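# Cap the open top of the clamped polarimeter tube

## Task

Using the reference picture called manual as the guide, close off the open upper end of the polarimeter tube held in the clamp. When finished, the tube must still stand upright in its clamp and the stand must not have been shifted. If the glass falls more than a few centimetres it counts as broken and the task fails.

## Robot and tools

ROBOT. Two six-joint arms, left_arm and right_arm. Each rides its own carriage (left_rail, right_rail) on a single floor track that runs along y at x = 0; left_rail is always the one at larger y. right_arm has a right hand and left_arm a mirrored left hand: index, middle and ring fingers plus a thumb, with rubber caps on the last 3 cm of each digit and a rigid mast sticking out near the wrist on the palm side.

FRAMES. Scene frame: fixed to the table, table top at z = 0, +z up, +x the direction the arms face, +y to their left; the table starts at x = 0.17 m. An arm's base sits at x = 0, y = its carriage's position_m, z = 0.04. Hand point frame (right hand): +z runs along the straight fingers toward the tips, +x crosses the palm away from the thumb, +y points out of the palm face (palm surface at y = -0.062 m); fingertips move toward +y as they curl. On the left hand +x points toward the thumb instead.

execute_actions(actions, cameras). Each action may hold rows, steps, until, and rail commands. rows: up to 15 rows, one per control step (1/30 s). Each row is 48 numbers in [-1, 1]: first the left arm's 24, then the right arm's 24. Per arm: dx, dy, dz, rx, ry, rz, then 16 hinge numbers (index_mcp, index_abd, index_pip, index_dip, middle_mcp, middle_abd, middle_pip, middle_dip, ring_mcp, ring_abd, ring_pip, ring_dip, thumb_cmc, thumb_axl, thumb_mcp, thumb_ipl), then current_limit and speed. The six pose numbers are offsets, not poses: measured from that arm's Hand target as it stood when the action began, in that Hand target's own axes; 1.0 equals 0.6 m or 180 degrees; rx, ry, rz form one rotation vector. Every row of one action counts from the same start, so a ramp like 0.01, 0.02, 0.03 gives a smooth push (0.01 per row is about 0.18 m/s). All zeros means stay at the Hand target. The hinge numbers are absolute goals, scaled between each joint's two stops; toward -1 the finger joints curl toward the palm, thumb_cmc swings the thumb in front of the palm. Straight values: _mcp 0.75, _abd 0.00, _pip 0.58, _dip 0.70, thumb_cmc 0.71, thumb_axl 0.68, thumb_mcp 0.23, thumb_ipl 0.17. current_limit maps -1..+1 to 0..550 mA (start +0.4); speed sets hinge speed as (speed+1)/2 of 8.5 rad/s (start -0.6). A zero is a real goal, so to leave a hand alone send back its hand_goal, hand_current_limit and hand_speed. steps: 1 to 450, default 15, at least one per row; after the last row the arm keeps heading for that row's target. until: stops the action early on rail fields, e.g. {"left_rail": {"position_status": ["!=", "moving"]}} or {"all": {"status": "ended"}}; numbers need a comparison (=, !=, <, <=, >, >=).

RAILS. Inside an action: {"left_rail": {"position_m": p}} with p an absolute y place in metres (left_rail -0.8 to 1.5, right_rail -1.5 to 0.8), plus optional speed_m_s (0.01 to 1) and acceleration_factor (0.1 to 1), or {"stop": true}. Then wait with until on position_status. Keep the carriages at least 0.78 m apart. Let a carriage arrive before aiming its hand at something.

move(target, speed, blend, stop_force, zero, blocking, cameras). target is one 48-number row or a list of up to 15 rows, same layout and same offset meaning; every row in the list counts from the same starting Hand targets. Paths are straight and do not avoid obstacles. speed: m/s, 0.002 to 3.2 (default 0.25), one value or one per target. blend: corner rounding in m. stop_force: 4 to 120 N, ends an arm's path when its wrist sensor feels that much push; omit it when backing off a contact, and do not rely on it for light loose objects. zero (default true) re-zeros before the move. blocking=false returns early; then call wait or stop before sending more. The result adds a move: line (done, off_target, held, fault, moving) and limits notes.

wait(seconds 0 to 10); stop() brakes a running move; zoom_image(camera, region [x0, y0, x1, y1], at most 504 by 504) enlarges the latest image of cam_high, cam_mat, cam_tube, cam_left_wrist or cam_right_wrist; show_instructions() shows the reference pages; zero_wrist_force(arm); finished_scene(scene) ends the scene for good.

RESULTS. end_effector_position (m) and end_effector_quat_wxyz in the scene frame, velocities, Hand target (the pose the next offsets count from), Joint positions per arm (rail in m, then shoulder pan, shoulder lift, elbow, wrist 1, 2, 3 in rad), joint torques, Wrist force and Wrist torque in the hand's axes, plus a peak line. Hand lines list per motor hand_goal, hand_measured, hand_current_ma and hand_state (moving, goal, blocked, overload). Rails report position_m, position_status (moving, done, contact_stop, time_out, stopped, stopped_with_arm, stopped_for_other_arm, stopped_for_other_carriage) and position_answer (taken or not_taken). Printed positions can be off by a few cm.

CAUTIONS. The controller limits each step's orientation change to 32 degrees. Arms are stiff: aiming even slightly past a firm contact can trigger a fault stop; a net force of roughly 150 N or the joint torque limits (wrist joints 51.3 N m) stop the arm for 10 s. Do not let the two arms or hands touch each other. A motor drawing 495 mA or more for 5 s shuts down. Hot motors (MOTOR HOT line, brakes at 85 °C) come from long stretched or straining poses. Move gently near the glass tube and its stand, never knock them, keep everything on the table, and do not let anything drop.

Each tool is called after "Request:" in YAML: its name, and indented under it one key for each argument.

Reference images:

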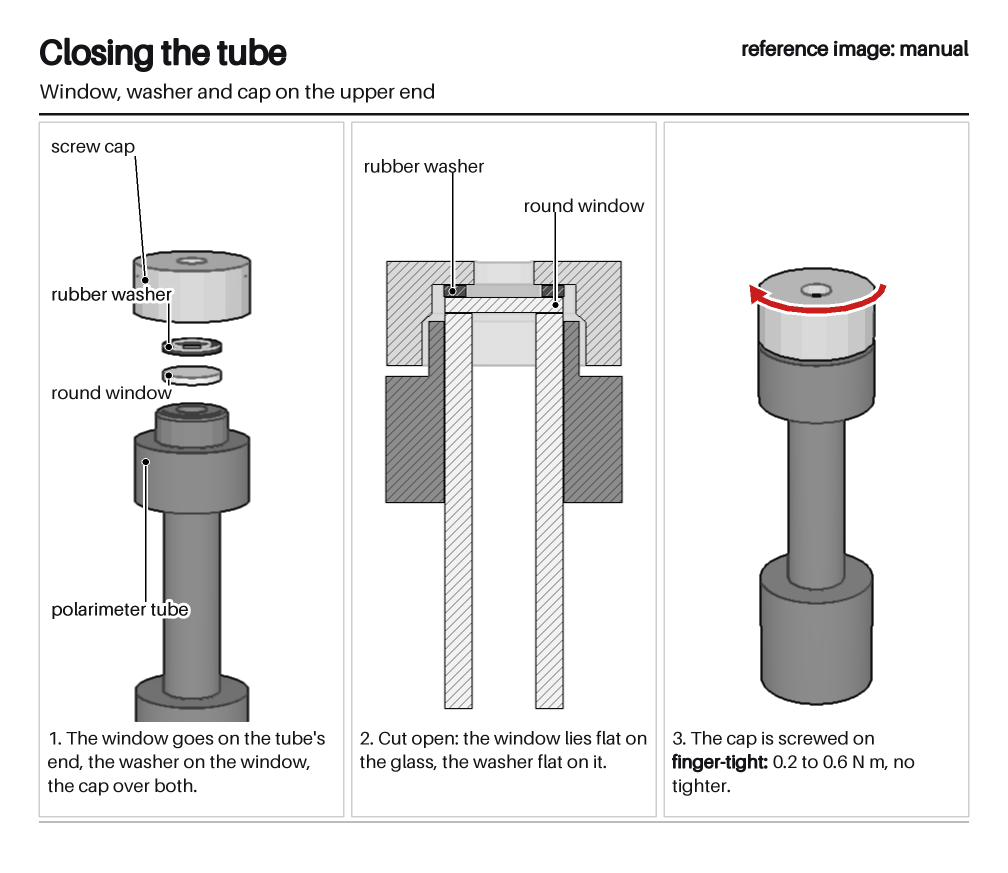

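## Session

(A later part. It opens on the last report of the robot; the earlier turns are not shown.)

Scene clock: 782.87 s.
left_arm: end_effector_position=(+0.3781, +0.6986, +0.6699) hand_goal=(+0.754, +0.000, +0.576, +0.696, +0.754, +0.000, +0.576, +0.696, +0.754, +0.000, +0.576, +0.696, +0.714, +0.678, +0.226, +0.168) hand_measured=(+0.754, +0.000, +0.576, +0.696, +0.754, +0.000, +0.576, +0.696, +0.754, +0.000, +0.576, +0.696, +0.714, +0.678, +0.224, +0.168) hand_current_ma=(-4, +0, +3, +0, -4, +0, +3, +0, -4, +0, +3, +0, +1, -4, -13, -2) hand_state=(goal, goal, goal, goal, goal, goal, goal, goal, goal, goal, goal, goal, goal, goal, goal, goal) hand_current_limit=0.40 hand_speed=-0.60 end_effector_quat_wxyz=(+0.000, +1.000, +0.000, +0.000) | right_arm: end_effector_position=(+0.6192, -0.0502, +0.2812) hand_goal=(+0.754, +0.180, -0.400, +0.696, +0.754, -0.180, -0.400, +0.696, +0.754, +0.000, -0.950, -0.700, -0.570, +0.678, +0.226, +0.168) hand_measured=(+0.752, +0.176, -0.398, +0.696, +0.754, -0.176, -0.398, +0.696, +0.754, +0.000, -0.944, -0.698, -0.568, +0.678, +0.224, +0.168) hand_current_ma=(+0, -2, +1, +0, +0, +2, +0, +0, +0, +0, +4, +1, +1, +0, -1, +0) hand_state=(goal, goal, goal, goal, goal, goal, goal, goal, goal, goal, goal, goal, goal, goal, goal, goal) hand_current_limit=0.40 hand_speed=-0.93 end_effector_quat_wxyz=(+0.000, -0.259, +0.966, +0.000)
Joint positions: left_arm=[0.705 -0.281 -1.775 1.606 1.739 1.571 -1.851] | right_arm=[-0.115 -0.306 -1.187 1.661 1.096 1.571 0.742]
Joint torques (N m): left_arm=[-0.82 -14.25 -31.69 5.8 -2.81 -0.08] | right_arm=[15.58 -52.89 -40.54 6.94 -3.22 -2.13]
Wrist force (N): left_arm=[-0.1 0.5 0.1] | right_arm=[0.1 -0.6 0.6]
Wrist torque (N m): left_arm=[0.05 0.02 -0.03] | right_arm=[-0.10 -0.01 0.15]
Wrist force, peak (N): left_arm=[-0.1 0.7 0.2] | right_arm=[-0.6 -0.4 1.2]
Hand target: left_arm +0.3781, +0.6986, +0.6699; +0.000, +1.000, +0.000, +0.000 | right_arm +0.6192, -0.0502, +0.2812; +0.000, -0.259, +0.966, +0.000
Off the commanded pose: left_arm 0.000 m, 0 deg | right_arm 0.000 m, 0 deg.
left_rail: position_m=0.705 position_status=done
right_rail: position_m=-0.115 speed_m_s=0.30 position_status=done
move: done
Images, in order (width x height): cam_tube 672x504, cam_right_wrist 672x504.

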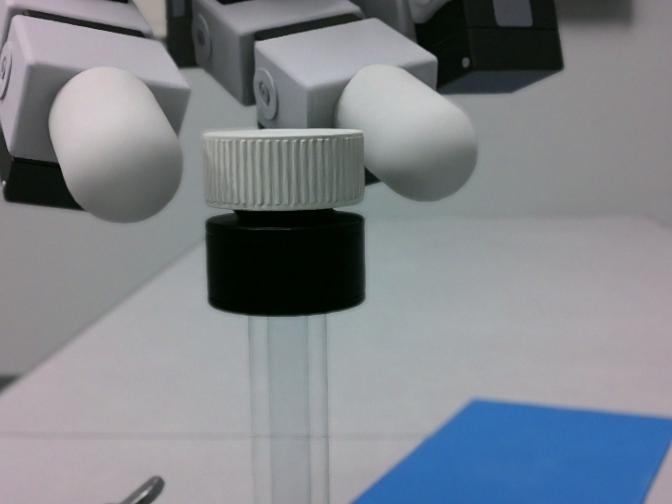

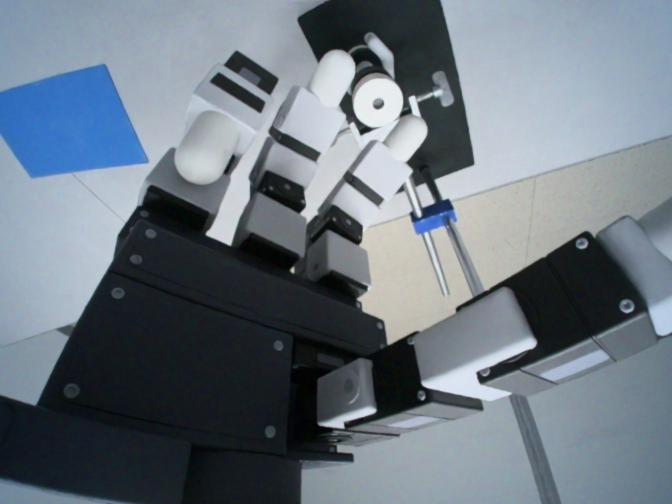

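Request:
execute_actions:
  actions:
    - {"rows":[[0,0,0,0,0,0,0.754,0,0.576,0.696,0.754,0,0.576,0.696,0.754,0,0.576,0.696,0.714,0.678,0.226,0.168,0.4,-0.6,0,0,0,0,0,0,0.753,0,-0.4,0.696,0.753,0,-0.4,0.696,0.753,0,-0.95,-0.7,-0.571,0.678,0.226,0.168,0.4,-0.95]],"steps":60}
    - {"rows":[[0,0,0,0,0,0,0.754,0,0.576,0.696,0.754,0,0.576,0.696,0.754,0,0.576,0.696,0.714,0.678,0.226,0.168,0.4,-0.6,0,0,0,0,0,0,0.753,-0.06,-0.4,0.696,0.753,0.06,-0.4,0.696,0.753,0,-0.95,-0.7,-0.571,0.678,0.226,0.168,0.4,-0.97]],"steps":35}

Request:
move:
  target:
    - [0,0,0,0,0,0,0.754,0,0.576,0.696,0.754,0,0.576,0.696,0.754,0,0.576,0.696,0.714,0.678,0.226,0.168,0.4,-0.6,-0.00848,-0.00297,0.00046,0,0,0.25,0.753,-0.06,-0.4,0.696,0.753,0.06,-0.4,0.696,0.753,0,-0.95,-0.7,-0.571,0.678,0.226,0.168,0.4,-0.97]
    - [0,0,0,0,0,0,0.754,0,0.576,0.696,0.754,0,0.576,0.696,0.754,0,0.576,0.696,0.714,0.678,0.226,0.168,0.4,-0.6,-0.0124,-0.0112,0.00092,0,0,0.5,0.753,-0.06,-0.4,0.696,0.753,0.06,-0.4,0.696,0.753,0,-0.95,-0.7,-0.571,0.678,0.226,0.168,0.4,-0.97]
    - [0,0,0,0,0,0,0.754,0,0.576,0.696,0.754,0,0.576,0.696,0.754,0,0.576,0.696,0.714,0.678,0.226,0.168,0.4,-0.6,-0.00957,-0.01977,0.00138,0,0,0.75,0.753,-0.06,-0.4,0.696,0.753,0.06,-0.4,0.696,0.753,0,-0.95,-0.7,-0.571,0.678,0.226,0.168,0.4,-0.97]
    - [0,0,0,0,0,0,0.754,0,0.576,0.696,0.754,0,0.576,0.696,0.754,0,0.576,0.696,0.714,0.678,0.226,0.168,0.4,-0.6,-0.00337,-0.0235,0.00173,0,0,0.9444,0.753,-0.06,-0.4,0.696,0.753,0.06,-0.4,0.696,0.753,0,-0.95,-0.7,-0.571,0.678,0.226,0.168,0.4,-0.97]
  speed: 0.25
  blend: 0.002
  cameras: ["cam_tube"]

Request:
execute_actions:
  actions:
    - {"rows":[[0,0,0,0,0,0,0.754,0,0.576,0.696,0.754,0,0.576,0.696,0.754,0,0.576,0.696,0.714,0.678,0.226,0.168,0.4,-0.6,0,0,0,0,0,0,0.753,0.18,-0.4,0.696,0.753,-0.18,-0.4,0.696,0.753,0,-0.95,-0.7,-0.571,0.678,0.226,0.168,0.4,-0.93]],"steps":45}

Request:
move:
  target:
    - [0,0,0,0,0,0,0.754,0,0.576,0.696,0.754,0,0.576,0.696,0.754,0,0.576,0.696,0.714,0.678,0.226,0.168,0.4,-0.6,0.00933,-0.00567,-0.0004,0,0,-0.3056,0.753,0.18,-0.4,0.696,0.753,-0.18,-0.4,0.696,0.753,0,-0.95,-0.7,-0.571,0.678,0.226,0.168,0.4,-0.93]
    - [0,0,0,0,0,0,0.754,0,0.576,0.696,0.754,0,0.576,0.696,0.754,0,0.576,0.696,0.714,0.678,0.226,0.168,0.4,-0.6,0.01015,-0.0165,-0.0008,0,0,-0.6111,0.753,0.18,-0.4,0.696,0.753,-0.18,-0.4,0.696,0.753,0,-0.95,-0.7,-0.571,0.678,0.226,0.168,0.4,-0.93]
    - [0,0,0,0,0,0,0.754,0,0.576,0.696,0.754,0,0.576,0.696,0.754,0,0.576,0.696,0.714,0.678,0.226,0.168,0.4,-0.6,0.00077,-0.02373,-0.0012,0,0,-0.9444,0.753,0.18,-0.4,0.696,0.753,-0.18,-0.4,0.696,0.753,0,-0.95,-0.7,-0.571,0.678,0.226,0.168,0.4,-0.93]
  speed: 0.3
  blend: 0.002
  cameras: ["cam_tube","cam_right_wrist"]

Request:
zoom_image:
  camera: "cam_tube"
  region: [190, 100, 390, 250]

Request:
zoom_image:
  camera: "cam_right_wrist"
  region: [320, 40, 420, 140]

Scene clock: 803.03 s.
left_arm: end_effector_position=(+0.3781, +0.6986, +0.6699) hand_goal=(+0.754, +0.000, +0.576, +0.696, +0.754, +0.000, +0.576, +0.696, +0.754, +0.000, +0.576, +0.696, +0.714, +0.678, +0.226, +0.168) hand_measured=(+0.754, +0.000, +0.576, +0.696, +0.754, +0.000, +0.576, +0.696, +0.754, +0.000, +0.576, +0.696, +0.714, +0.678, +0.224, +0.168) hand_current_ma=(-4, +0, +3, +0, -4, +0, +3, +0, -4, +0, +3, +0, +1, -4, -13, -2) hand_state=(goal, goal, goal, goal, goal, goal, goal, goal, goal, goal, goal, goal, goal, goal, goal, goal) hand_current_limit=0.40 hand_speed=-0.60 end_effector_quat_wxyz=(+0.000, +1.000, +0.000, +0.000) | right_arm: end_effector_position=(+0.6192, -0.0502, +0.2812) hand_goal=(+0.754, -0.060, -0.400, +0.696, +0.754, +0.060, -0.400, +0.696, +0.754, +0.000, -0.950, -0.700, -0.570, +0.678, +0.226, +0.168) hand_measured=(+0.754, +0.042, -0.398, +0.696, +0.754, -0.042, -0.398, +0.696, +0.754, +0.000, -0.944, -0.698, -0.568, +0.678, +0.224, +0.168) hand_current_ma=(+0, +219, +1, +0, +0, -220, +1, +0, +0, +0, +4, +1, +1, +0, -1, +0) hand_state=(goal, blocked, goal, goal, goal, blocked, goal, goal, goal, goal, goal, goal, goal, goal, goal, goal) hand_current_limit=0.40 hand_speed=-0.97 end_effector_quat_wxyz=(+0.000, -0.259, +0.966, +0.000)
Joint positions: left_arm=[0.705 -0.281 -1.775 1.606 1.739 1.571 -1.851] | right_arm=[-0.115 -0.306 -1.187 1.661 1.097 1.571 0.741]
Joint torques (N m): left_arm=[-1.11 -14.06 -31.76 5.77 -2.91 0.01] | right_arm=[12.61 -54.32 -38.93 7.05 -2.36 -2.48]
Wrist force (N): left_arm=[-0.1 0.2 0.1] | right_arm=[0.1 -0.5 0.6]
Wrist torque (N m): left_arm=[0.01 0.02 -0.02] | right_arm=[-0.10 -0.10 0.18]
Wrist force, peak (N): left_arm=[-0.5 0.5 0.2] | right_arm=[0.6 -0.8 0.7]
Hand target: left_arm +0.3781, +0.6986, +0.6699; +0.000, +1.000, +0.000, +0.000 | right_arm +0.6192, -0.0502, +0.2812; +0.000, -0.259, +0.966, +0.000
Off the commanded pose: left_arm 0.000 m, 0 deg | right_arm 0.000 m, 0 deg.
left_rail: position_m=0.705 position_status=done
right_rail: position_m=-0.115 speed_m_s=0.30 position_status=done

Scene clock: 809.73 s.
left_arm: end_effector_position=(+0.3781, +0.6986, +0.6699) hand_goal=(+0.754, +0.000, +0.576, +0.696, +0.754, +0.000, +0.576, +0.696, +0.754, +0.000, +0.576, +0.696, +0.714, +0.678, +0.226, +0.168) hand_measured=(+0.754, +0.000, +0.576, +0.696, +0.754, +0.000, +0.576, +0.696, +0.754, +0.000, +0.576, +0.696, +0.714, +0.678, +0.224, +0.168) hand_current_ma=(-4, +0, +3, +0, -4, +0, +3, +0, -4, +0, +3, +0, +1, -4, -13, -2) hand_state=(goal, goal, goal, goal, goal, goal, goal, goal, goal, goal, goal, goal, goal, goal, goal, goal) hand_current_limit=0.40 hand_speed=-0.60 end_effector_quat_wxyz=(+0.000, +1.000, +0.000, +0.000) | right_arm: end_effector_position=(+0.6280, -0.0614, +0.2802) hand_goal=(+0.754, -0.060, -0.400, +0.696, +0.754, +0.060, -0.400, +0.696, +0.754, +0.000, -0.950, -0.700, -0.570, +0.678, +0.226, +0.168) hand_measured=(+0.750, +0.042, -0.394, +0.698, +0.754, -0.038, -0.400, +0.696, +0.754, +0.000, -0.944, -0.698, -0.568, +0.678, +0.224, +0.168) hand_current_ma=(-2, +218, +4, +0, +0, -210, +0, +0, +0, +0, +4, +1, +1, +0, -1, +0) hand_state=(goal, blocked, goal, goal, goal, blocked, goal, goal, goal, goal, goal, goal, goal, goal, goal, goal) hand_current_limit=0.40 hand_speed=-0.97 end_effector_quat_wxyz=(+0.000, +0.940, +0.342, +0.000)
Joint positions: left_arm=[0.705 -0.281 -1.775 1.606 1.739 1.571 -1.851] | right_arm=[-0.115 -0.07 -1.242 1.741 1.071 1.571 3.944]
Joint torques (N m): left_arm=[-1.46 -13.02 -31.13 5.8 -3.05 -0.3] | right_arm=[15.63 -46.82 -39.52 6.47 3.49 2.22]
Wrist force (N): left_arm=[-0.2 0.3 -0.1] | right_arm=[-0.1 -1.3 -1.1]
Wrist torque (N m): left_arm=[0.04 0.02 -0.03] | right_arm=[0.10 0.05 -0.05]
Wrist force, peak (N): left_arm=[-0.4 0.4 0.3] | right_arm=[-1.7 1.8 1.9]
Hand target: left_arm +0.3781, +0.6986, +0.6699; +0.000, +1.000, +0.000, +0.000 | right_arm +0.6280, -0.0614, +0.2802; +0.000, +0.940, +0.342, +0.000
Off the commanded pose: left_arm 0.000 m, 0 deg | right_arm 0.000 m, 0 deg.
left_rail: position_m=0.705 position_status=done
right_rail: position_m=-0.115 speed_m_s=0.30 position_status=done
move: done
Images, in order (width x height): cam_tube 672x504.

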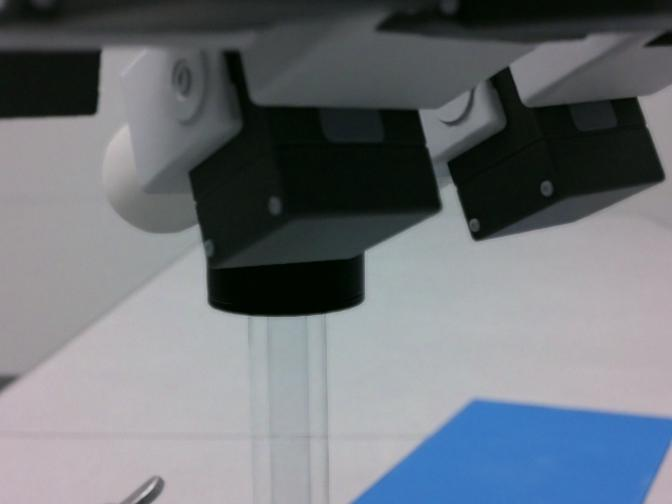

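Scene clock: 811.43 s.
left_arm: end_effector_position=(+0.3781, +0.6986, +0.6699) hand_goal=(+0.754, +0.000, +0.576, +0.696, +0.754, +0.000, +0.576, +0.696, +0.754, +0.000, +0.576, +0.696, +0.714, +0.678, +0.226, +0.168) hand_measured=(+0.754, +0.000, +0.576, +0.696, +0.754, +0.000, +0.576, +0.696, +0.754, +0.000, +0.576, +0.696, +0.714, +0.678, +0.224, +0.168) hand_current_ma=(-4, +0, +3, +0, -4, +0, +3, +0, -4, +0, +3, +0, +1, -4, -13, -2) hand_state=(goal, goal, goal, goal, goal, goal, goal, goal, goal, goal, goal, goal, goal, goal, goal, goal) hand_current_limit=0.40 hand_speed=-0.60 end_effector_quat_wxyz=(+0.000, +1.000, +0.000, +0.000) | right_arm: end_effector_position=(+0.6280, -0.0614, +0.2802) hand_goal=(+0.754, +0.180, -0.400, +0.696, +0.754, -0.180, -0.400, +0.696, +0.754, +0.000, -0.950, -0.700, -0.570, +0.678, +0.226, +0.168) hand_measured=(+0.752, +0.176, -0.396, +0.698, +0.754, -0.176, -0.400, +0.696, +0.754, +0.000, -0.944, -0.698, -0.568, +0.678, +0.224, +0.168) hand_current_ma=(+0, -2, +1, +0, +0, +2, +0, +0, +0, +0, +4, +1, +1, +0, -1, +0) hand_state=(goal, goal, goal, goal, goal, goal, goal, goal, goal, goal, goal, goal, goal, goal, goal, goal) hand_current_limit=0.40 hand_speed=-0.93 end_effector_quat_wxyz=(+0.000, +0.940, +0.342, +0.000)
Joint positions: left_arm=[0.705 -0.281 -1.775 1.606 1.739 1.571 -1.851] | right_arm=[-0.115 -0.07 -1.242 1.741 1.071 1.571 3.944]
Joint torques (N m): left_arm=[-1.77 -13.57 -31.12 6.03 -3.06 -0.09] | right_arm=[15.79 -51.78 -39.93 6.41 2.36 2.32]
Wrist force (N): left_arm=[0.1 0.3 0.0] | right_arm=[-0.4 0.5 -0.1]
Wrist torque (N m): left_arm=[0.04 -0.01 -0.01] | right_arm=[0.12 0.09 -0.05]
Wrist force, peak (N): left_arm=[-0.6 0.4 0.1] | right_arm=[-0.3 -1.4 -1.5]
Hand target: left_arm +0.3781, +0.6986, +0.6699; +0.000, +1.000, +0.000, +0.000 | right_arm +0.6280, -0.0614, +0.2802; +0.000, +0.940, +0.342, +0.000
Off the commanded pose: left_arm 0.000 m, 0 deg | right_arm 0.000 m, 0 deg.
left_rail: position_m=0.705 position_status=done
right_rail: position_m=-0.115 speed_m_s=0.30 position_status=done

Scene clock: 817.10 s.
left_arm: end_effector_position=(+0.3781, +0.6986, +0.6699) hand_goal=(+0.754, +0.000, +0.576, +0.696, +0.754, +0.000, +0.576, +0.696, +0.754, +0.000, +0.576, +0.696, +0.714, +0.678, +0.226, +0.168) hand_measured=(+0.754, +0.000, +0.576, +0.696, +0.754, +0.000, +0.576, +0.696, +0.754, +0.000, +0.576, +0.696, +0.714, +0.678, +0.224, +0.168) hand_current_ma=(-4, +0, +3, +0, -4, +0, +3, +0, -4, +0, +3, +0, +1, -4, -13, -2) hand_state=(goal, goal, goal, goal, goal, goal, goal, goal, goal, goal, goal, goal, goal, goal, goal, goal) hand_current_limit=0.40 hand_speed=-0.60 end_effector_quat_wxyz=(+0.000, +1.000, +0.000, +0.000) | right_arm: end_effector_position=(+0.6192, -0.0502, +0.2809) hand_goal=(+0.754, +0.180, -0.400, +0.696, +0.754, -0.180, -0.400, +0.696, +0.754, +0.000, -0.950, -0.700, -0.570, +0.678, +0.226, +0.168) hand_measured=(+0.752, +0.176, -0.396, +0.698, +0.754, -0.176, -0.400, +0.696, +0.754, +0.000, -0.944, -0.698, -0.568, +0.678, +0.224, +0.168) hand_current_ma=(+0, -2, +1, +0, +0, +2, +0, +0, +0, +0, +4, +1, +1, +0, -1, +0) hand_state=(goal, goal, goal, goal, goal, goal, goal, goal, goal, goal, goal, goal, goal, goal, goal, goal) hand_current_limit=0.40 hand_speed=-0.93 end_effector_quat_wxyz=(+0.000, -0.259, +0.966, +0.000)
Joint positions: left_arm=[0.705 -0.281 -1.775 1.606 1.739 1.571 -1.851] | right_arm=[-0.115 -0.306 -1.187 1.661 1.096 1.571 0.742]
Joint torques (N m): left_arm=[-1.53 -14.29 -31.06 5.64 -2.94 0.01] | right_arm=[14.68 -53.27 -40.2 7.11 -3.09 -2.22]
Wrist force (N): left_arm=[-0.1 0.2 0.2] | right_arm=[0.2 -0.6 0.6]
Wrist torque (N m): left_arm=[0.01 0.02 -0.02] | right_arm=[-0.11 -0.03 0.16]
Wrist force, peak (N): left_arm=[-0.5 0.3 -0.3] | right_arm=[-0.7 0.4 1.3]
Hand target: left_arm +0.3781, +0.6986, +0.6699; +0.000, +1.000, +0.000, +0.000 | right_arm +0.6192, -0.0502, +0.2809; +0.000, -0.259, +0.966, +0.000
Off the commanded pose: left_arm 0.000 m, 0 deg | right_arm 0.000 m, 0 deg.
left_rail: position_m=0.705 position_status=done
right_rail: position_m=-0.115 speed_m_s=0.30 position_status=done
move: done
Images, in order (width x height): cam_tube 672x504, cam_right_wrist 672x504.

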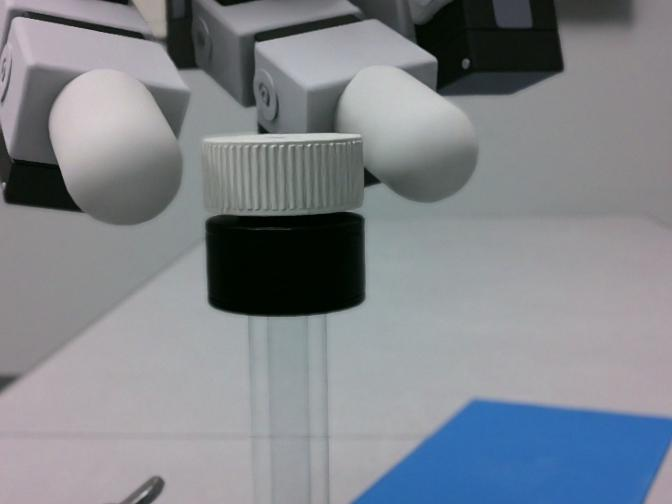

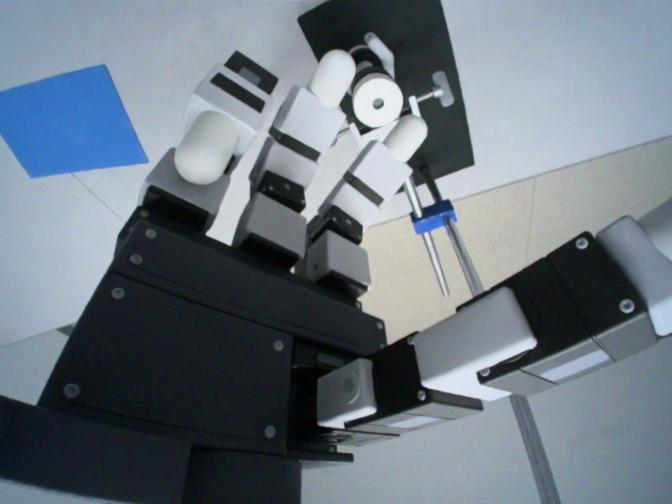

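Scaled by 2.520 from the camera's 672x504 image, which has a finer 960x720 frame.

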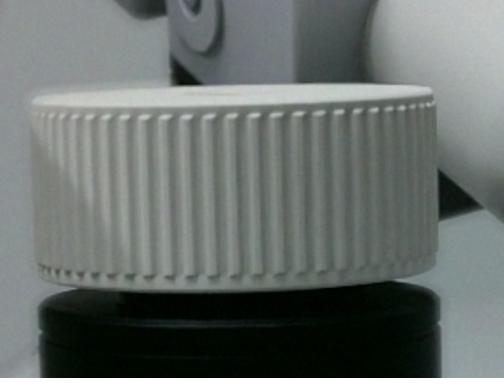

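Scaled by 5.040 from the camera's 672x504 image, which has a finer 960x720 frame.

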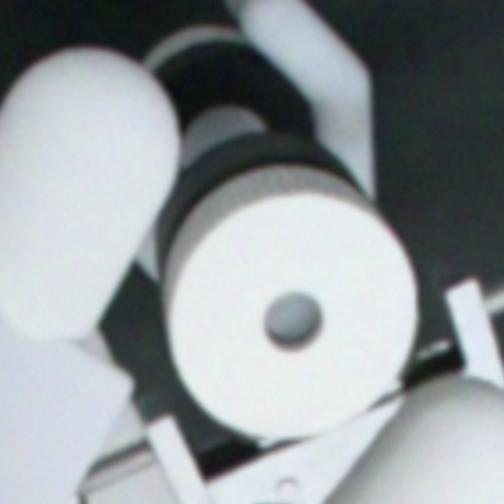

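Request:
execute_actions:
  actions:
    - {"rows":[[0,0,0,0,0,0,0.754,0,0.576,0.696,0.754,0,0.576,0.696,0.754,0,0.576,0.696,0.714,0.678,0.226,0.168,0.4,-0.6,0,0,0.0003,0,0,0,0.753,0,-0.4,0.696,0.753,0,-0.4,0.696,0.753,0,-0.95,-0.7,-0.571,0.678,0.226,0.168,0.4,-0.95]],"steps":60}
    - {"rows":[[0,0,0,0,0,0,0.754,0,0.576,0.696,0.754,0,0.576,0.696,0.754,0,0.576,0.696,0.714,0.678,0.226,0.168,0.4,-0.6,0,0,0,0,0,0,0.753,-0.06,-0.4,0.696,0.753,0.06,-0.4,0.696,0.753,0,-0.95,-0.7,-0.571,0.678,0.226,0.168,0.4,-0.97]],"steps":35}

Request:
move:
  target:
    - [0,0,0,0,0,0,0.754,0,0.576,0.696,0.754,0,0.576,0.696,0.754,0,0.576,0.696,0.714,0.678,0.226,0.168,0.4,-0.6,-0.00848,-0.00297,0.00046,0,0,0.25,0.753,-0.06,-0.4,0.696,0.753,0.06,-0.4,0.696,0.753,0,-0.95,-0.7,-0.571,0.678,0.226,0.168,0.4,-0.97]
    - [0,0,0,0,0,0,0.754,0,0.576,0.696,0.754,0,0.576,0.696,0.754,0,0.576,0.696,0.714,0.678,0.226,0.168,0.4,-0.6,-0.0124,-0.0112,0.00092,0,0,0.5,0.753,-0.06,-0.4,0.696,0.753,0.06,-0.4,0.696,0.753,0,-0.95,-0.7,-0.571,0.678,0.226,0.168,0.4,-0.97]
    - [0,0,0,0,0,0,0.754,0,0.576,0.696,0.754,0,0.576,0.696,0.754,0,0.576,0.696,0.714,0.678,0.226,0.168,0.4,-0.6,-0.00957,-0.01977,0.00138,0,0,0.75,0.753,-0.06,-0.4,0.696,0.753,0.06,-0.4,0.696,0.753,0,-0.95,-0.7,-0.571,0.678,0.226,0.168,0.4,-0.97]
    - [0,0,0,0,0,0,0.754,0,0.576,0.696,0.754,0,0.576,0.696,0.754,0,0.576,0.696,0.714,0.678,0.226,0.168,0.4,-0.6,-0.00337,-0.0235,0.00173,0,0,0.9444,0.753,-0.06,-0.4,0.696,0.753,0.06,-0.4,0.696,0.753,0,-0.95,-0.7,-0.571,0.678,0.226,0.168,0.4,-0.97]
  speed: 0.25
  blend: 0.002
  cameras: ["cam_tube"]

Scene clock: 828.97 s.
left_arm: end_effector_position=(+0.3781, +0.6986, +0.6699) hand_goal=(+0.754, +0.000, +0.576, +0.696, +0.754, +0.000, +0.576, +0.696, +0.754, +0.000, +0.576, +0.696, +0.714, +0.678, +0.226, +0.168) hand_measured=(+0.754, +0.000, +0.576, +0.696, +0.754, +0.000, +0.576, +0.696, +0.754, +0.000, +0.576, +0.696, +0.714, +0.678, +0.224, +0.168) hand_current_ma=(-4, +0, +3, +0, -4, +0, +3, +0, -4, +0, +3, +0, +1, -4, -13, -2) hand_state=(goal, goal, goal, goal, goal, goal, goal, goal, goal, goal, goal, goal, goal, goal, goal, goal) hand_current_limit=0.40 hand_speed=-0.60 end_effector_quat_wxyz=(+0.000, +1.000, +0.000, +0.000) | right_arm: end_effector_position=(+0.6192, -0.0502, +0.2807) hand_goal=(+0.754, -0.060, -0.400, +0.696, +0.754, +0.060, -0.400, +0.696, +0.754, +0.000, -0.950, -0.700, -0.570, +0.678, +0.226, +0.168) hand_measured=(+0.754, +0.040, -0.396, +0.698, +0.754, -0.040, -0.400, +0.696, +0.754, +0.000, -0.944, -0.698, -0.568, +0.678, +0.224, +0.168) hand_current_ma=(+0, +212, +1, +0, +0, -214, +0, +0, +0, +0, +4, +1, +1, +0, -1, +0) hand_state=(goal, blocked, goal, goal, goal, blocked, goal, goal, goal, goal, goal, goal, goal, goal, goal, goal) hand_current_limit=0.40 hand_speed=-0.97 end_effector_quat_wxyz=(+0.000, -0.259, +0.966, +0.000)
Joint positions: left_arm=[0.705 -0.281 -1.775 1.606 1.739 1.571 -1.851] | right_arm=[-0.115 -0.306 -1.186 1.661 1.096 1.571 0.741]
Joint torques (N m): left_arm=[-1.69 -14.1 -30.55 6.12 -2.73 -0.15] | right_arm=[12.9 -54.61 -26.32 1.45 -2.41 -2.36]
Wrist force (N): left_arm=[-0.1 0.1 0.3] | right_arm=[-0.2 -0.6 0.3]
Wrist torque (N m): left_arm=[-0.01 0.02 -0.02] | right_arm=[-0.10 -0.03 0.14]
Wrist force, peak (N): left_arm=[-0.6 0.2 -0.1] | right_arm=[0.2 -1.1 0.3]
Hand target: left_arm +0.3781, +0.6986, +0.6699; +0.000, +1.000, +0.000, +0.000 | right_arm +0.6192, -0.0502, +0.2807; +0.000, -0.259, +0.966, +0.000
Off the commanded pose: left_arm 0.000 m, 0 deg | right_arm 0.000 m, 0 deg.
left_rail: position_m=0.705 position_status=done
right_rail: position_m=-0.115 speed_m_s=0.30 position_status=done

Scene clock: 835.67 s.
left_arm: end_effector_position=(+0.3781, +0.6986, +0.6699) hand_goal=(+0.754, +0.000, +0.576, +0.696, +0.754, +0.000, +0.576, +0.696, +0.754, +0.000, +0.576, +0.696, +0.714, +0.678, +0.226, +0.168) hand_measured=(+0.754, +0.000, +0.576, +0.696, +0.754, +0.000, +0.576, +0.696, +0.754, +0.000, +0.576, +0.696, +0.714, +0.678, +0.224, +0.168) hand_current_ma=(-4, +0, +3, +0, -4, +0, +3, +0, -4, +0, +3, +0, +1, -4, -13, -2) hand_state=(goal, goal, goal, goal, goal, goal, goal, goal, goal, goal, goal, goal, goal, goal, goal, goal) hand_current_limit=0.40 hand_speed=-0.60 end_effector_quat_wxyz=(+0.000, +1.000, +0.000, +0.000) | right_arm: end_effector_position=(+0.6280, -0.0614, +0.2797) hand_goal=(+0.754, -0.060, -0.400, +0.696, +0.754, +0.060, -0.400, +0.696, +0.754, +0.000, -0.950, -0.700, -0.570, +0.678, +0.226, +0.168) hand_measured=(+0.748, +0.040, -0.396, +0.698, +0.762, -0.038, -0.410, +0.692, +0.754, +0.000, -0.944, -0.698, -0.568, +0.678, +0.224, +0.168) hand_current_ma=(-4, +212, +3, +0, +6, -204, -7, -3, +0, +0, +4, +1, +1, +0, -1, +0) hand_state=(goal, blocked, goal, goal, goal, blocked, goal, goal, goal, goal, goal, goal, goal, goal, goal, goal) hand_current_limit=0.40 hand_speed=-0.97 end_effector_quat_wxyz=(+0.000, +0.940, +0.342, +0.000)
Joint positions: left_arm=[0.705 -0.281 -1.775 1.606 1.739 1.571 -1.851] | right_arm=[-0.115 -0.07 -1.241 1.742 1.07 1.571 3.944]
Joint torques (N m): left_arm=[-1.22 -13.14 -30.68 6.01 -2.9 -0.1] | right_arm=[15.3 -48.19 -39.89 5.94 3.63 2.67]
Wrist force (N): left_arm=[-0.3 0.1 0.0] | right_arm=[-0.8 -1.9 -2.0]
Wrist torque (N m): left_arm=[0.00 0.04 -0.04] | right_arm=[0.16 0.12 -0.14]
Wrist force, peak (N): left_arm=[0.4 0.5 -0.1] | right_arm=[-0.9 -1.4 -2.6]
Hand target: left_arm +0.3781, +0.6986, +0.6699; +0.000, +1.000, +0.000, +0.000 | right_arm +0.6280, -0.0614, +0.2797; +0.000, +0.940, +0.342, +0.000
Off the commanded pose: left_arm 0.000 m, 0 deg | right_arm 0.000 m, 0 deg.
left_rail: position_m=0.705 position_status=done
right_rail: position_m=-0.115 speed_m_s=0.30 position_status=done
move: done
Images, in order (width x height): cam_tube 672x504.

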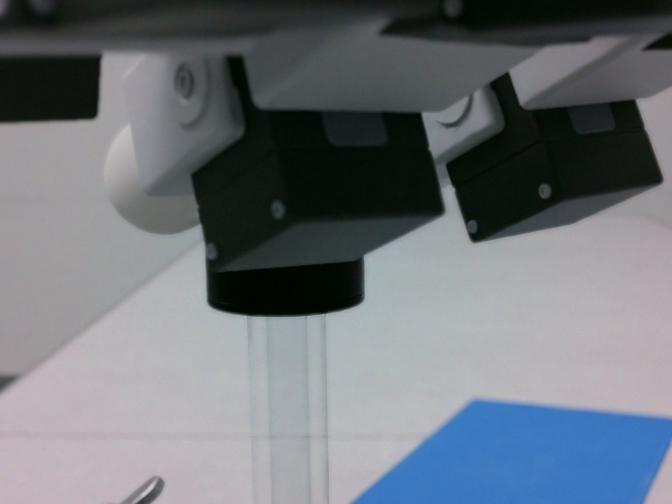

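Request:
execute_actions:
  actions:
    - {"rows":[[0,0,0,0,0,0,0.754,0,0.576,0.696,0.754,0,0.576,0.696,0.754,0,0.576,0.696,0.714,0.678,0.226,0.168,0.4,-0.6,0,0,0,0,0,0,0.753,0.18,-0.4,0.696,0.753,-0.18,-0.4,0.696,0.753,0,-0.95,-0.7,-0.571,0.678,0.226,0.168,0.4,-0.93]],"steps":45}

Request:
move:
  target:
    - [0,0,0,0,0,0,0.754,0,0.576,0.696,0.754,0,0.576,0.696,0.754,0,0.576,0.696,0.714,0.678,0.226,0.168,0.4,-0.6,0.00933,-0.00567,-0.0004,0,0,-0.3056,0.753,0.18,-0.4,0.696,0.753,-0.18,-0.4,0.696,0.753,0,-0.95,-0.7,-0.571,0.678,0.226,0.168,0.4,-0.93]
    - [0,0,0,0,0,0,0.754,0,0.576,0.696,0.754,0,0.576,0.696,0.754,0,0.576,0.696,0.714,0.678,0.226,0.168,0.4,-0.6,0.01015,-0.0165,-0.0008,0,0,-0.6111,0.753,0.18,-0.4,0.696,0.753,-0.18,-0.4,0.696,0.753,0,-0.95,-0.7,-0.571,0.678,0.226,0.168,0.4,-0.93]
    - [0,0,0,0,0,0,0.754,0,0.576,0.696,0.754,0,0.576,0.696,0.754,0,0.576,0.696,0.714,0.678,0.226,0.168,0.4,-0.6,0.00077,-0.02373,-0.0012,0,0,-0.9444,0.753,0.18,-0.4,0.696,0.753,-0.18,-0.4,0.696,0.753,0,-0.95,-0.7,-0.571,0.678,0.226,0.168,0.4,-0.93]
  speed: 0.3
  blend: 0.002
  cameras: ["cam_tube","cam_right_wrist"]

Request:
zoom_image:
  camera: "cam_tube"
  region: [190, 100, 390, 250]

Request:
zoom_image:
  camera: "cam_right_wrist"
  region: [320, 40, 420, 140]

Scene clock: 846.47 s.
left_arm: end_effector_position=(+0.3781, +0.6986, +0.6699) hand_goal=(+0.754, +0.000, +0.576, +0.696, +0.754, +0.000, +0.576, +0.696, +0.754, +0.000, +0.576, +0.696, +0.714, +0.678, +0.226, +0.168) hand_measured=(+0.754, +0.000, +0.576, +0.696, +0.754, +0.000, +0.576, +0.696, +0.754, +0.000, +0.576, +0.696, +0.714, +0.678, +0.224, +0.168) hand_current_ma=(-4, +0, +3, +0, -4, +0, +3, +0, -4, +0, +3, +0, +1, -4, -13, -2) hand_state=(goal, goal, goal, goal, goal, goal, goal, goal, goal, goal, goal, goal, goal, goal, goal, goal) hand_current_limit=0.40 hand_speed=-0.60 end_effector_quat_wxyz=(+0.000, +1.000, +0.000, +0.000) | right_arm: end_effector_position=(+0.6280, -0.0614, +0.2797) hand_goal=(+0.754, +0.180, -0.400, +0.696, +0.754, -0.180, -0.400, +0.696, +0.754, +0.000, -0.950, -0.700, -0.570, +0.678, +0.226, +0.168) hand_measured=(+0.752, +0.176, -0.398, +0.698, +0.758, -0.176, -0.400, +0.694, +0.754, +0.000, -0.944, -0.698, -0.568, +0.678, +0.224, +0.168) hand_current_ma=(+0, -2, +1, +0, +3, +2, +0, -1, +0, +0, +4, +1, +1, +0, -1, +0) hand_state=(goal, goal, goal, goal, goal, goal, goal, goal, goal, goal, goal, goal, goal, goal, goal, goal) hand_current_limit=0.40 hand_speed=-0.93 end_effector_quat_wxyz=(+0.000, +0.940, +0.342, +0.000)
Joint positions: left_arm=[0.705 -0.281 -1.775 1.606 1.739 1.571 -1.851] | right_arm=[-0.115 -0.07 -1.241 1.742 1.07 1.571 3.944]
Joint torques (N m): left_arm=[-1.66 -13.11 -30.41 6.07 -2.9 0.05] | right_arm=[15.17 -53.5 -39.2 6.17 1.81 2.42]
Wrist force (N): left_arm=[-0.1 0.0 0.0] | right_arm=[-0.3 0.1 0.0]
Wrist torque (N m): left_arm=[0.00 0.01 -0.02] | right_arm=[0.06 0.08 -0.05]
Wrist force, peak (N): left_arm=[-0.6 0.4 -0.2] | right_arm=[-0.5 -1.7 -2.5]
Hand target: left_arm +0.3781, +0.6986, +0.6699; +0.000, +1.000, +0.000, +0.000 | right_arm +0.6280, -0.0614, +0.2797; +0.000, +0.940, +0.342, +0.000
Off the commanded pose: left_arm 0.000 m, 0 deg | right_arm 0.000 m, 0 deg.
left_rail: position_m=0.705 position_status=done
right_rail: position_m=-0.115 speed_m_s=0.30 position_status=done

Scene clock: 852.13 s.
left_arm: end_effector_position=(+0.3781, +0.6986, +0.6699) hand_goal=(+0.754, +0.000, +0.576, +0.696, +0.754, +0.000, +0.576, +0.696, +0.754, +0.000, +0.576, +0.696, +0.714, +0.678, +0.226, +0.168) hand_measured=(+0.754, +0.000, +0.576, +0.696, +0.754, +0.000, +0.576, +0.696, +0.754, +0.000, +0.576, +0.696, +0.714, +0.678, +0.224, +0.168) hand_current_ma=(-4, +0, +3, +0, -4, +0, +3, +0, -4, +0, +3, +0, +1, -4, -13, -2) hand_state=(goal, goal, goal, goal, goal, goal, goal, goal, goal, goal, goal, goal, goal, goal, goal, goal) hand_current_limit=0.40 hand_speed=-0.60 end_effector_quat_wxyz=(+0.000, +1.000, +0.000, +0.000) | right_arm: end_effector_position=(+0.6192, -0.0502, +0.2804) hand_goal=(+0.754, +0.180, -0.400, +0.696, +0.754, -0.180, -0.400, +0.696, +0.754, +0.000, -0.950, -0.700, -0.570, +0.678, +0.226, +0.168) hand_measured=(+0.752, +0.176, -0.398, +0.698, +0.758, -0.176, -0.400, +0.694, +0.754, +0.000, -0.944, -0.698, -0.568, +0.678, +0.224, +0.168) hand_current_ma=(+0, -2, +1, +0, +3, +2, +0, -1, +0, +0, +4, +1, +1, +0, -1, +0) hand_state=(goal, goal, goal, goal, goal, goal, goal, goal, goal, goal, goal, goal, goal, goal, goal, goal) hand_current_limit=0.40 hand_speed=-0.93 end_effector_quat_wxyz=(+0.000, -0.259, +0.966, +0.000)
Joint positions: left_arm=[0.705 -0.281 -1.775 1.606 1.739 1.571 -1.851] | right_arm=[-0.115 -0.306 -1.186 1.662 1.095 1.571 0.742]
Joint torques (N m): left_arm=[-1.34 -13.08 -30.64 6.08 -2.99 -0.08] | right_arm=[15.83 -53.86 -39.07 7.07 -3.05 -2.27]
Wrist force (N): left_arm=[-0.1 0.2 -0.3] | right_arm=[0.3 -0.7 0.6]
Wrist torque (N m): left_arm=[0.05 0.01 -0.02] | right_arm=[-0.13 -0.04 0.16]
Wrist force, peak (N): left_arm=[-0.3 0.4 -0.4] | right_arm=[0.4 -1.1 0.8]
Hand target: left_arm +0.3781, +0.6986, +0.6699; +0.000, +1.000, +0.000, +0.000 | right_arm +0.6192, -0.0502, +0.2804; +0.000, -0.259, +0.966, +0.000
Off the commanded pose: left_arm 0.000 m, 0 deg | right_arm 0.000 m, 0 deg.
left_rail: position_m=0.705 position_status=done
right_rail: position_m=-0.115 speed_m_s=0.30 position_status=done
move: done
Images, in order (width x height): cam_tube 672x504, cam_right_wrist 672x504.

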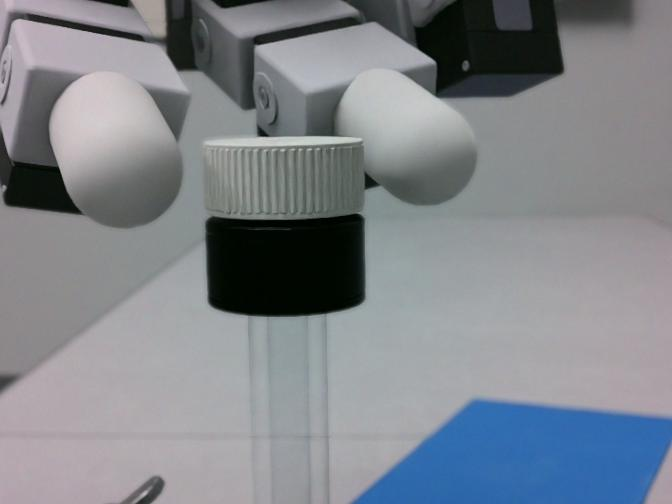

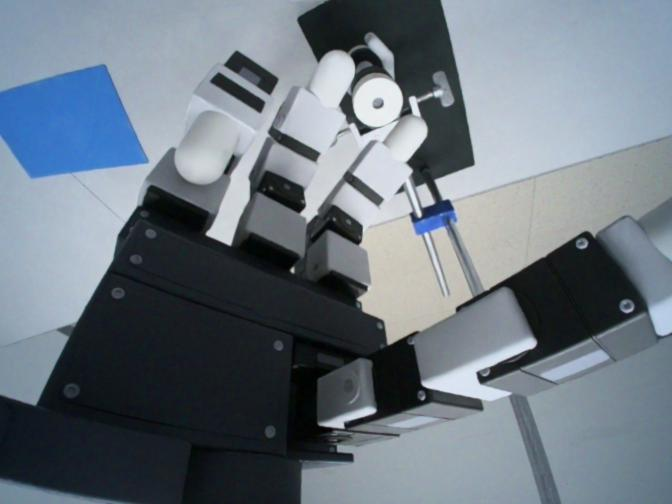

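Scaled by 2.520 from the camera's 672x504 image, which has a finer 960x720 frame.

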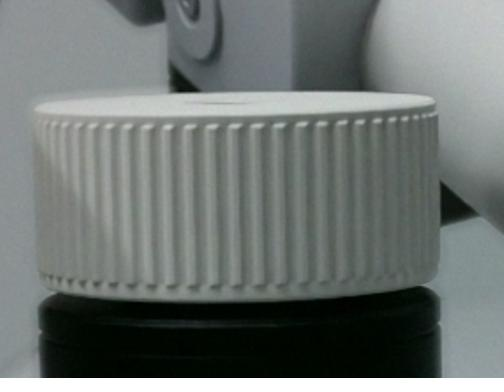

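Scaled by 5.040 from the camera's 672x504 image, which has a finer 960x720 frame.

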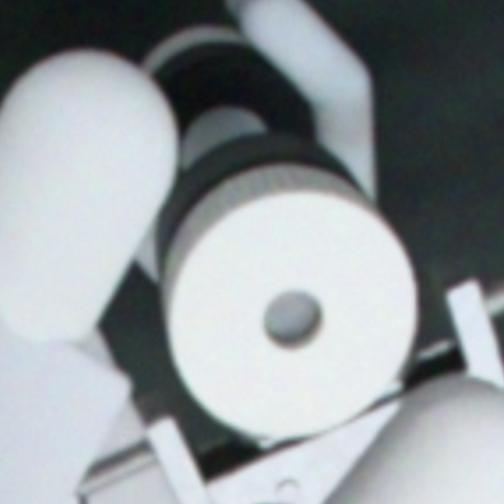

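Request:
execute_actions:
  actions:
    - {"rows":[[0,0,0,0,0,0,0.754,0,0.576,0.696,0.754,0,0.576,0.696,0.754,0,0.576,0.696,0.714,0.678,0.226,0.168,0.4,-0.6,0,0,0.0003,0,0,0,0.753,0,-0.4,0.696,0.753,0,-0.4,0.696,0.753,0,-0.95,-0.7,-0.571,0.678,0.226,0.168,0.4,-0.95]],"steps":60}
    - {"rows":[[0,0,0,0,0,0,0.754,0,0.576,0.696,0.754,0,0.576,0.696,0.754,0,0.576,0.696,0.714,0.678,0.226,0.168,0.4,-0.6,0,0,0,0,0,0,0.753,-0.06,-0.4,0.696,0.753,0.06,-0.4,0.696,0.753,0,-0.95,-0.7,-0.571,0.678,0.226,0.168,0.4,-0.97]],"steps":35}

Request:
move:
  target: [0,0,0,0,0,0,0.754,0,0.576,0.696,0.754,0,0.576,0.696,0.754,0,0.576,0.696,0.714,0.678,0.226,0.168,0.4,-0.6,-0.00848,-0.00297,0.00046,0,0,0.25,0.753,-0.06,-0.4,0.696,0.753,0.06,-0.4,0.696,0.753,0,-0.95,-0.7,-0.571,0.678,0.226,0.168,0.4,-0.97]
  speed: 0.15
  cameras: ["cam_tube"]

Request:
zoom_image:
  camera: "cam_tube"
  region: [190, 100, 390, 250]

Scene clock: 860.93 s.
left_arm: end_effector_position=(+0.3781, +0.6986, +0.6699) hand_goal=(+0.754, +0.000, +0.576, +0.696, +0.754, +0.000, +0.576, +0.696, +0.754, +0.000, +0.576, +0.696, +0.714, +0.678, +0.226, +0.168) hand_measured=(+0.754, +0.000, +0.576, +0.696, +0.754, +0.000, +0.576, +0.696, +0.754, +0.000, +0.576, +0.696, +0.714, +0.678, +0.224, +0.168) hand_current_ma=(-4, +0, +3, +0, -4, +0, +3, +0, -4, +0, +3, +0, +1, -4, -13, -2) hand_state=(goal, goal, goal, goal, goal, goal, goal, goal, goal, goal, goal, goal, goal, goal, goal, goal) hand_current_limit=0.40 hand_speed=-0.60 end_effector_quat_wxyz=(+0.000, +1.000, +0.000, +0.000) | right_arm: end_effector_position=(+0.6192, -0.0502, +0.2802) hand_goal=(+0.754, -0.060, -0.400, +0.696, +0.754, +0.060, -0.400, +0.696, +0.754, +0.000, -0.950, -0.700, -0.570, +0.678, +0.226, +0.168) hand_measured=(+0.754, +0.044, -0.396, +0.698, +0.758, -0.040, -0.398, +0.694, +0.754, +0.000, -0.944, -0.698, -0.568, +0.678, +0.224, +0.168) hand_current_ma=(+0, +226, +2, +0, +2, -211, +0, +0, +0, +0, +4, +1, +1, +0, -1, +0) hand_state=(goal, blocked, goal, goal, goal, blocked, goal, goal, goal, goal, goal, goal, goal, goal, goal, goal) hand_current_limit=0.40 hand_speed=-0.97 end_effector_quat_wxyz=(+0.000, -0.259, +0.966, +0.000)
Joint positions: left_arm=[0.705 -0.281 -1.775 1.606 1.739 1.571 -1.851] | right_arm=[-0.115 -0.306 -1.186 1.662 1.095 1.571 0.741]
Joint torques (N m): left_arm=[-0.71 -13.34 -30.41 6.22 -3.1 -0.01] | right_arm=[13.01 -54.45 -26.36 2.68 -1.2 -2.39]
Wrist force (N): left_arm=[-0.1 0.2 -0.3] | right_arm=[-0.4 -1.0 0.5]
Wrist torque (N m): left_arm=[0.04 0.01 -0.02] | right_arm=[-0.18 -0.06 0.14]
Wrist force, peak (N): left_arm=[-0.6 -0.2 -0.2] | right_arm=[0.4 -1.2 0.4]
Hand target: left_arm +0.3781, +0.6986, +0.6699; +0.000, +1.000, +0.000, +0.000 | right_arm +0.6192, -0.0502, +0.2802; +0.000, -0.259, +0.966, +0.000
Off the commanded pose: left_arm 0.000 m, 0 deg | right_arm 0.000 m, 0 deg.
left_rail: position_m=0.705 position_status=done
right_rail: position_m=-0.115 speed_m_s=0.30 position_status=done

Scene clock: 864.20 s.
left_arm: end_effector_position=(+0.3781, +0.6986, +0.6699) hand_goal=(+0.754, +0.000, +0.576, +0.696, +0.754, +0.000, +0.576, +0.696, +0.754, +0.000, +0.576, +0.696, +0.714, +0.678, +0.226, +0.168) hand_measured=(+0.754, +0.000, +0.576, +0.696, +0.754, +0.000, +0.576, +0.696, +0.754, +0.000, +0.576, +0.696, +0.714, +0.678, +0.224, +0.168) hand_current_ma=(-4, +0, +3, +0, -4, +0, +3, +0, -4, +0, +3, +0, +1, -4, -13, -2) hand_state=(goal, goal, goal, goal, goal, goal, goal, goal, goal, goal, goal, goal, goal, goal, goal, goal) hand_current_limit=0.40 hand_speed=-0.60 end_effector_quat_wxyz=(+0.000, +1.000, +0.000, +0.000) | right_arm: end_effector_position=(+0.6245, -0.0492, +0.2800) hand_goal=(+0.754, -0.060, -0.400, +0.696, +0.754, +0.060, -0.400, +0.696, +0.754, +0.000, -0.950, -0.700, -0.570, +0.678, +0.226, +0.168) hand_measured=(+0.728, +0.040, -0.402, +0.696, +0.792, -0.028, -0.390, +0.698, +0.754, +0.000, -0.944, -0.698, -0.568, +0.678, +0.224, +0.168) hand_current_ma=(-38, +216, -1, +0, +64, -174, +8, +1, +0, +0, +4, +1, +1, +0, -1, +0) hand_state=(blocked, blocked, goal, goal, blocked, blocked, goal, goal, goal, goal, goal, goal, goal, goal, goal, goal) hand_current_limit=0.40 hand_speed=-0.97 end_effector_quat_wxyz=(+0.000, +0.130, +0.991, +0.000)
Joint positions: left_arm=[0.705 -0.281 -1.775 1.606 1.739 1.571 -1.851] | right_arm=[-0.115 -0.323 -1.279 1.793 1.057 1.571 1.51]
Joint torques (N m): left_arm=[-2.4 -12.92 -30.28 6.12 -3.13 0.18] | right_arm=[14.9 -71.05 -24.44 1.54 2.93 3.23]
Wrist force (N): left_arm=[-0.1 0.2 0.1] | right_arm=[-1.4 -0.8 -0.9]
Wrist torque (N m): left_arm=[0.02 0.01 -0.02] | right_arm=[0.21 0.05 -0.12]
Wrist force, peak (N): left_arm=[0.1 0.6 0.3] | right_arm=[-1.3 -1.4 -1.1]
Hand target: left_arm +0.3781, +0.6986, +0.6699; +0.000, +1.000, +0.000, +0.000 | right_arm +0.6245, -0.0492, +0.2800; +0.000, +0.130, +0.991, +0.000
Off the commanded pose: left_arm 0.000 m, 0 deg | right_arm 0.000 m, 0 deg.
left_rail: position_m=0.705 position_status=done
right_rail: position_m=-0.115 speed_m_s=0.30 position_status=done
move: done
Images, in order (width x height): cam_tube 672x504.

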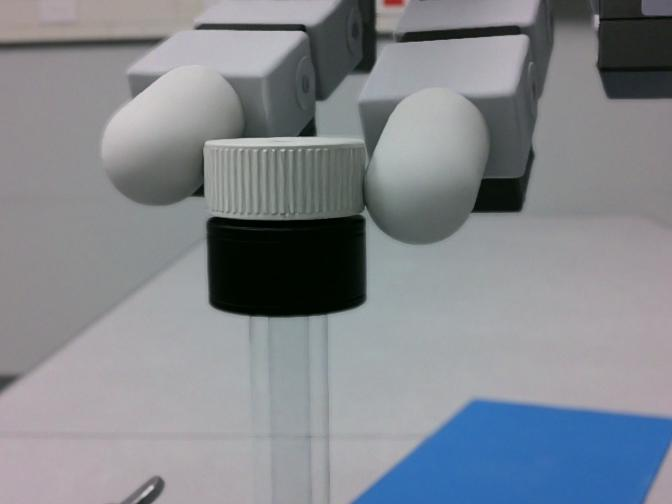

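Scaled by 2.520 from the camera's 672x504 image, which has a finer 960x720 frame.

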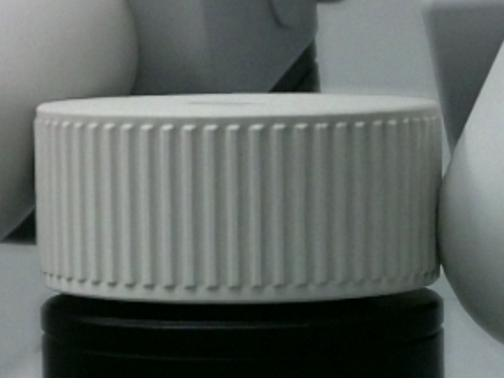

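Request:
wait:
  seconds: 0.1
  cameras: ["cam_tube"]

Request:
zoom_image:
  camera: "cam_tube"
  region: [190, 100, 390, 250]

Scene clock: 884.97 s.
left_arm: end_effector_position=(+0.3781, +0.6986, +0.6699) hand_goal=(+0.754, +0.000, +0.576, +0.696, +0.754, +0.000, +0.576, +0.696, +0.754, +0.000, +0.576, +0.696, +0.714, +0.678, +0.226, +0.168) hand_measured=(+0.754, +0.000, +0.576, +0.696, +0.754, +0.000, +0.576, +0.696, +0.754, +0.000, +0.576, +0.696, +0.714, +0.678, +0.224, +0.168) hand_current_ma=(-4, +0, +3, +0, -4, +0, +3, +0, -4, +0, +3, +0, +1, -4, -13, -2) hand_state=(goal, goal, goal, goal, goal, goal, goal, goal, goal, goal, goal, goal, goal, goal, goal, goal) hand_current_limit=0.40 hand_speed=-0.60 end_effector_quat_wxyz=(+0.000, +1.000, +0.000, +0.000) | right_arm: end_effector_position=(+0.6245, -0.0492, +0.2800) hand_goal=(+0.754, -0.060, -0.400, +0.696, +0.754, +0.060, -0.400, +0.696, +0.754, +0.000, -0.950, -0.700, -0.570, +0.678, +0.226, +0.168) hand_measured=(+0.728, +0.040, -0.402, +0.696, +0.792, -0.028, -0.390, +0.698, +0.754, +0.000, -0.944, -0.698, -0.568, +0.678, +0.224, +0.168) hand_current_ma=(-38, +216, -1, +0, +64, -174, +8, +1, +0, +0, +4, +1, +1, +0, -1, +0) hand_state=(blocked, blocked, goal, goal, blocked, blocked, goal, goal, goal, goal, goal, goal, goal, goal, goal, goal) hand_current_limit=0.40 hand_speed=-0.97 end_effector_quat_wxyz=(+0.000, +0.130, +0.991, +0.000)
Joint positions: left_arm=[0.705 -0.281 -1.775 1.606 1.739 1.571 -1.851] | right_arm=[-0.115 -0.323 -1.279 1.793 1.057 1.571 1.51]
Joint torques (N m): left_arm=[-1.46 -12.33 -30.91 6.05 -3 -0.18] | right_arm=[16.89 -71.13 -24.45 1.64 2.7 2.57]
Wrist force (N): left_arm=[-0.1 -0.1 -0.1] | right_arm=[-1.2 -1.3 -1.0]
Wrist torque (N m): left_arm=[0.00 0.01 -0.02] | right_arm=[0.17 0.03 -0.12]
Wrist force, peak (N): left_arm=[-0.5 0.5 -0.1] | right_arm=[-1.6 -1.4 -1.3]
Hand target: left_arm +0.3781, +0.6986, +0.6699; +0.000, +1.000, +0.000, +0.000 | right_arm +0.6245, -0.0492, +0.2800; +0.000, +0.130, +0.991, +0.000
Off the commanded pose: left_arm 0.000 m, 0 deg | right_arm 0.000 m, 0 deg.
left_rail: position_m=0.705 position_status=done
right_rail: position_m=-0.115 speed_m_s=0.30 position_status=done
wait: 0.10 s; at rest from the start
Images, in order (width x height): cam_tube 672x504.

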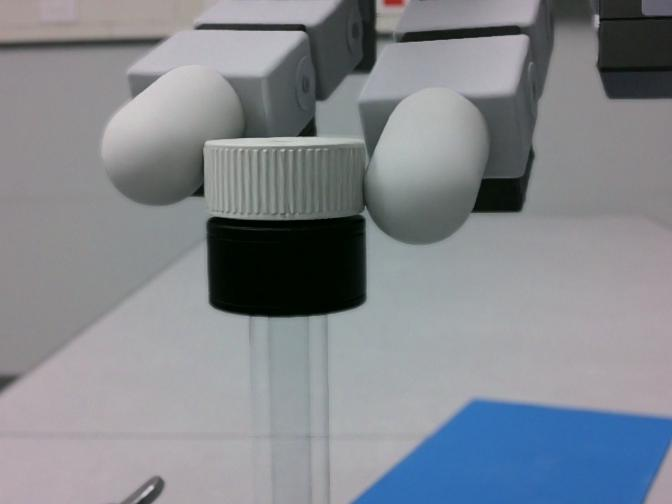

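Scaled by 2.520 from the camera's 672x504 image, which has a finer 960x720 frame.

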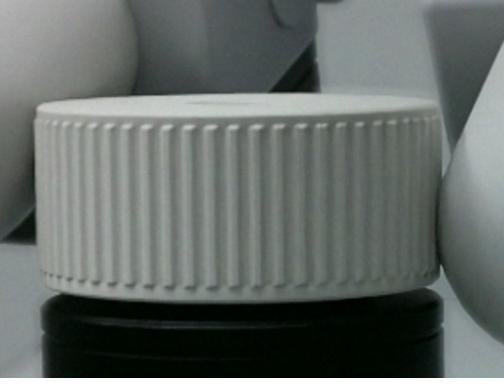

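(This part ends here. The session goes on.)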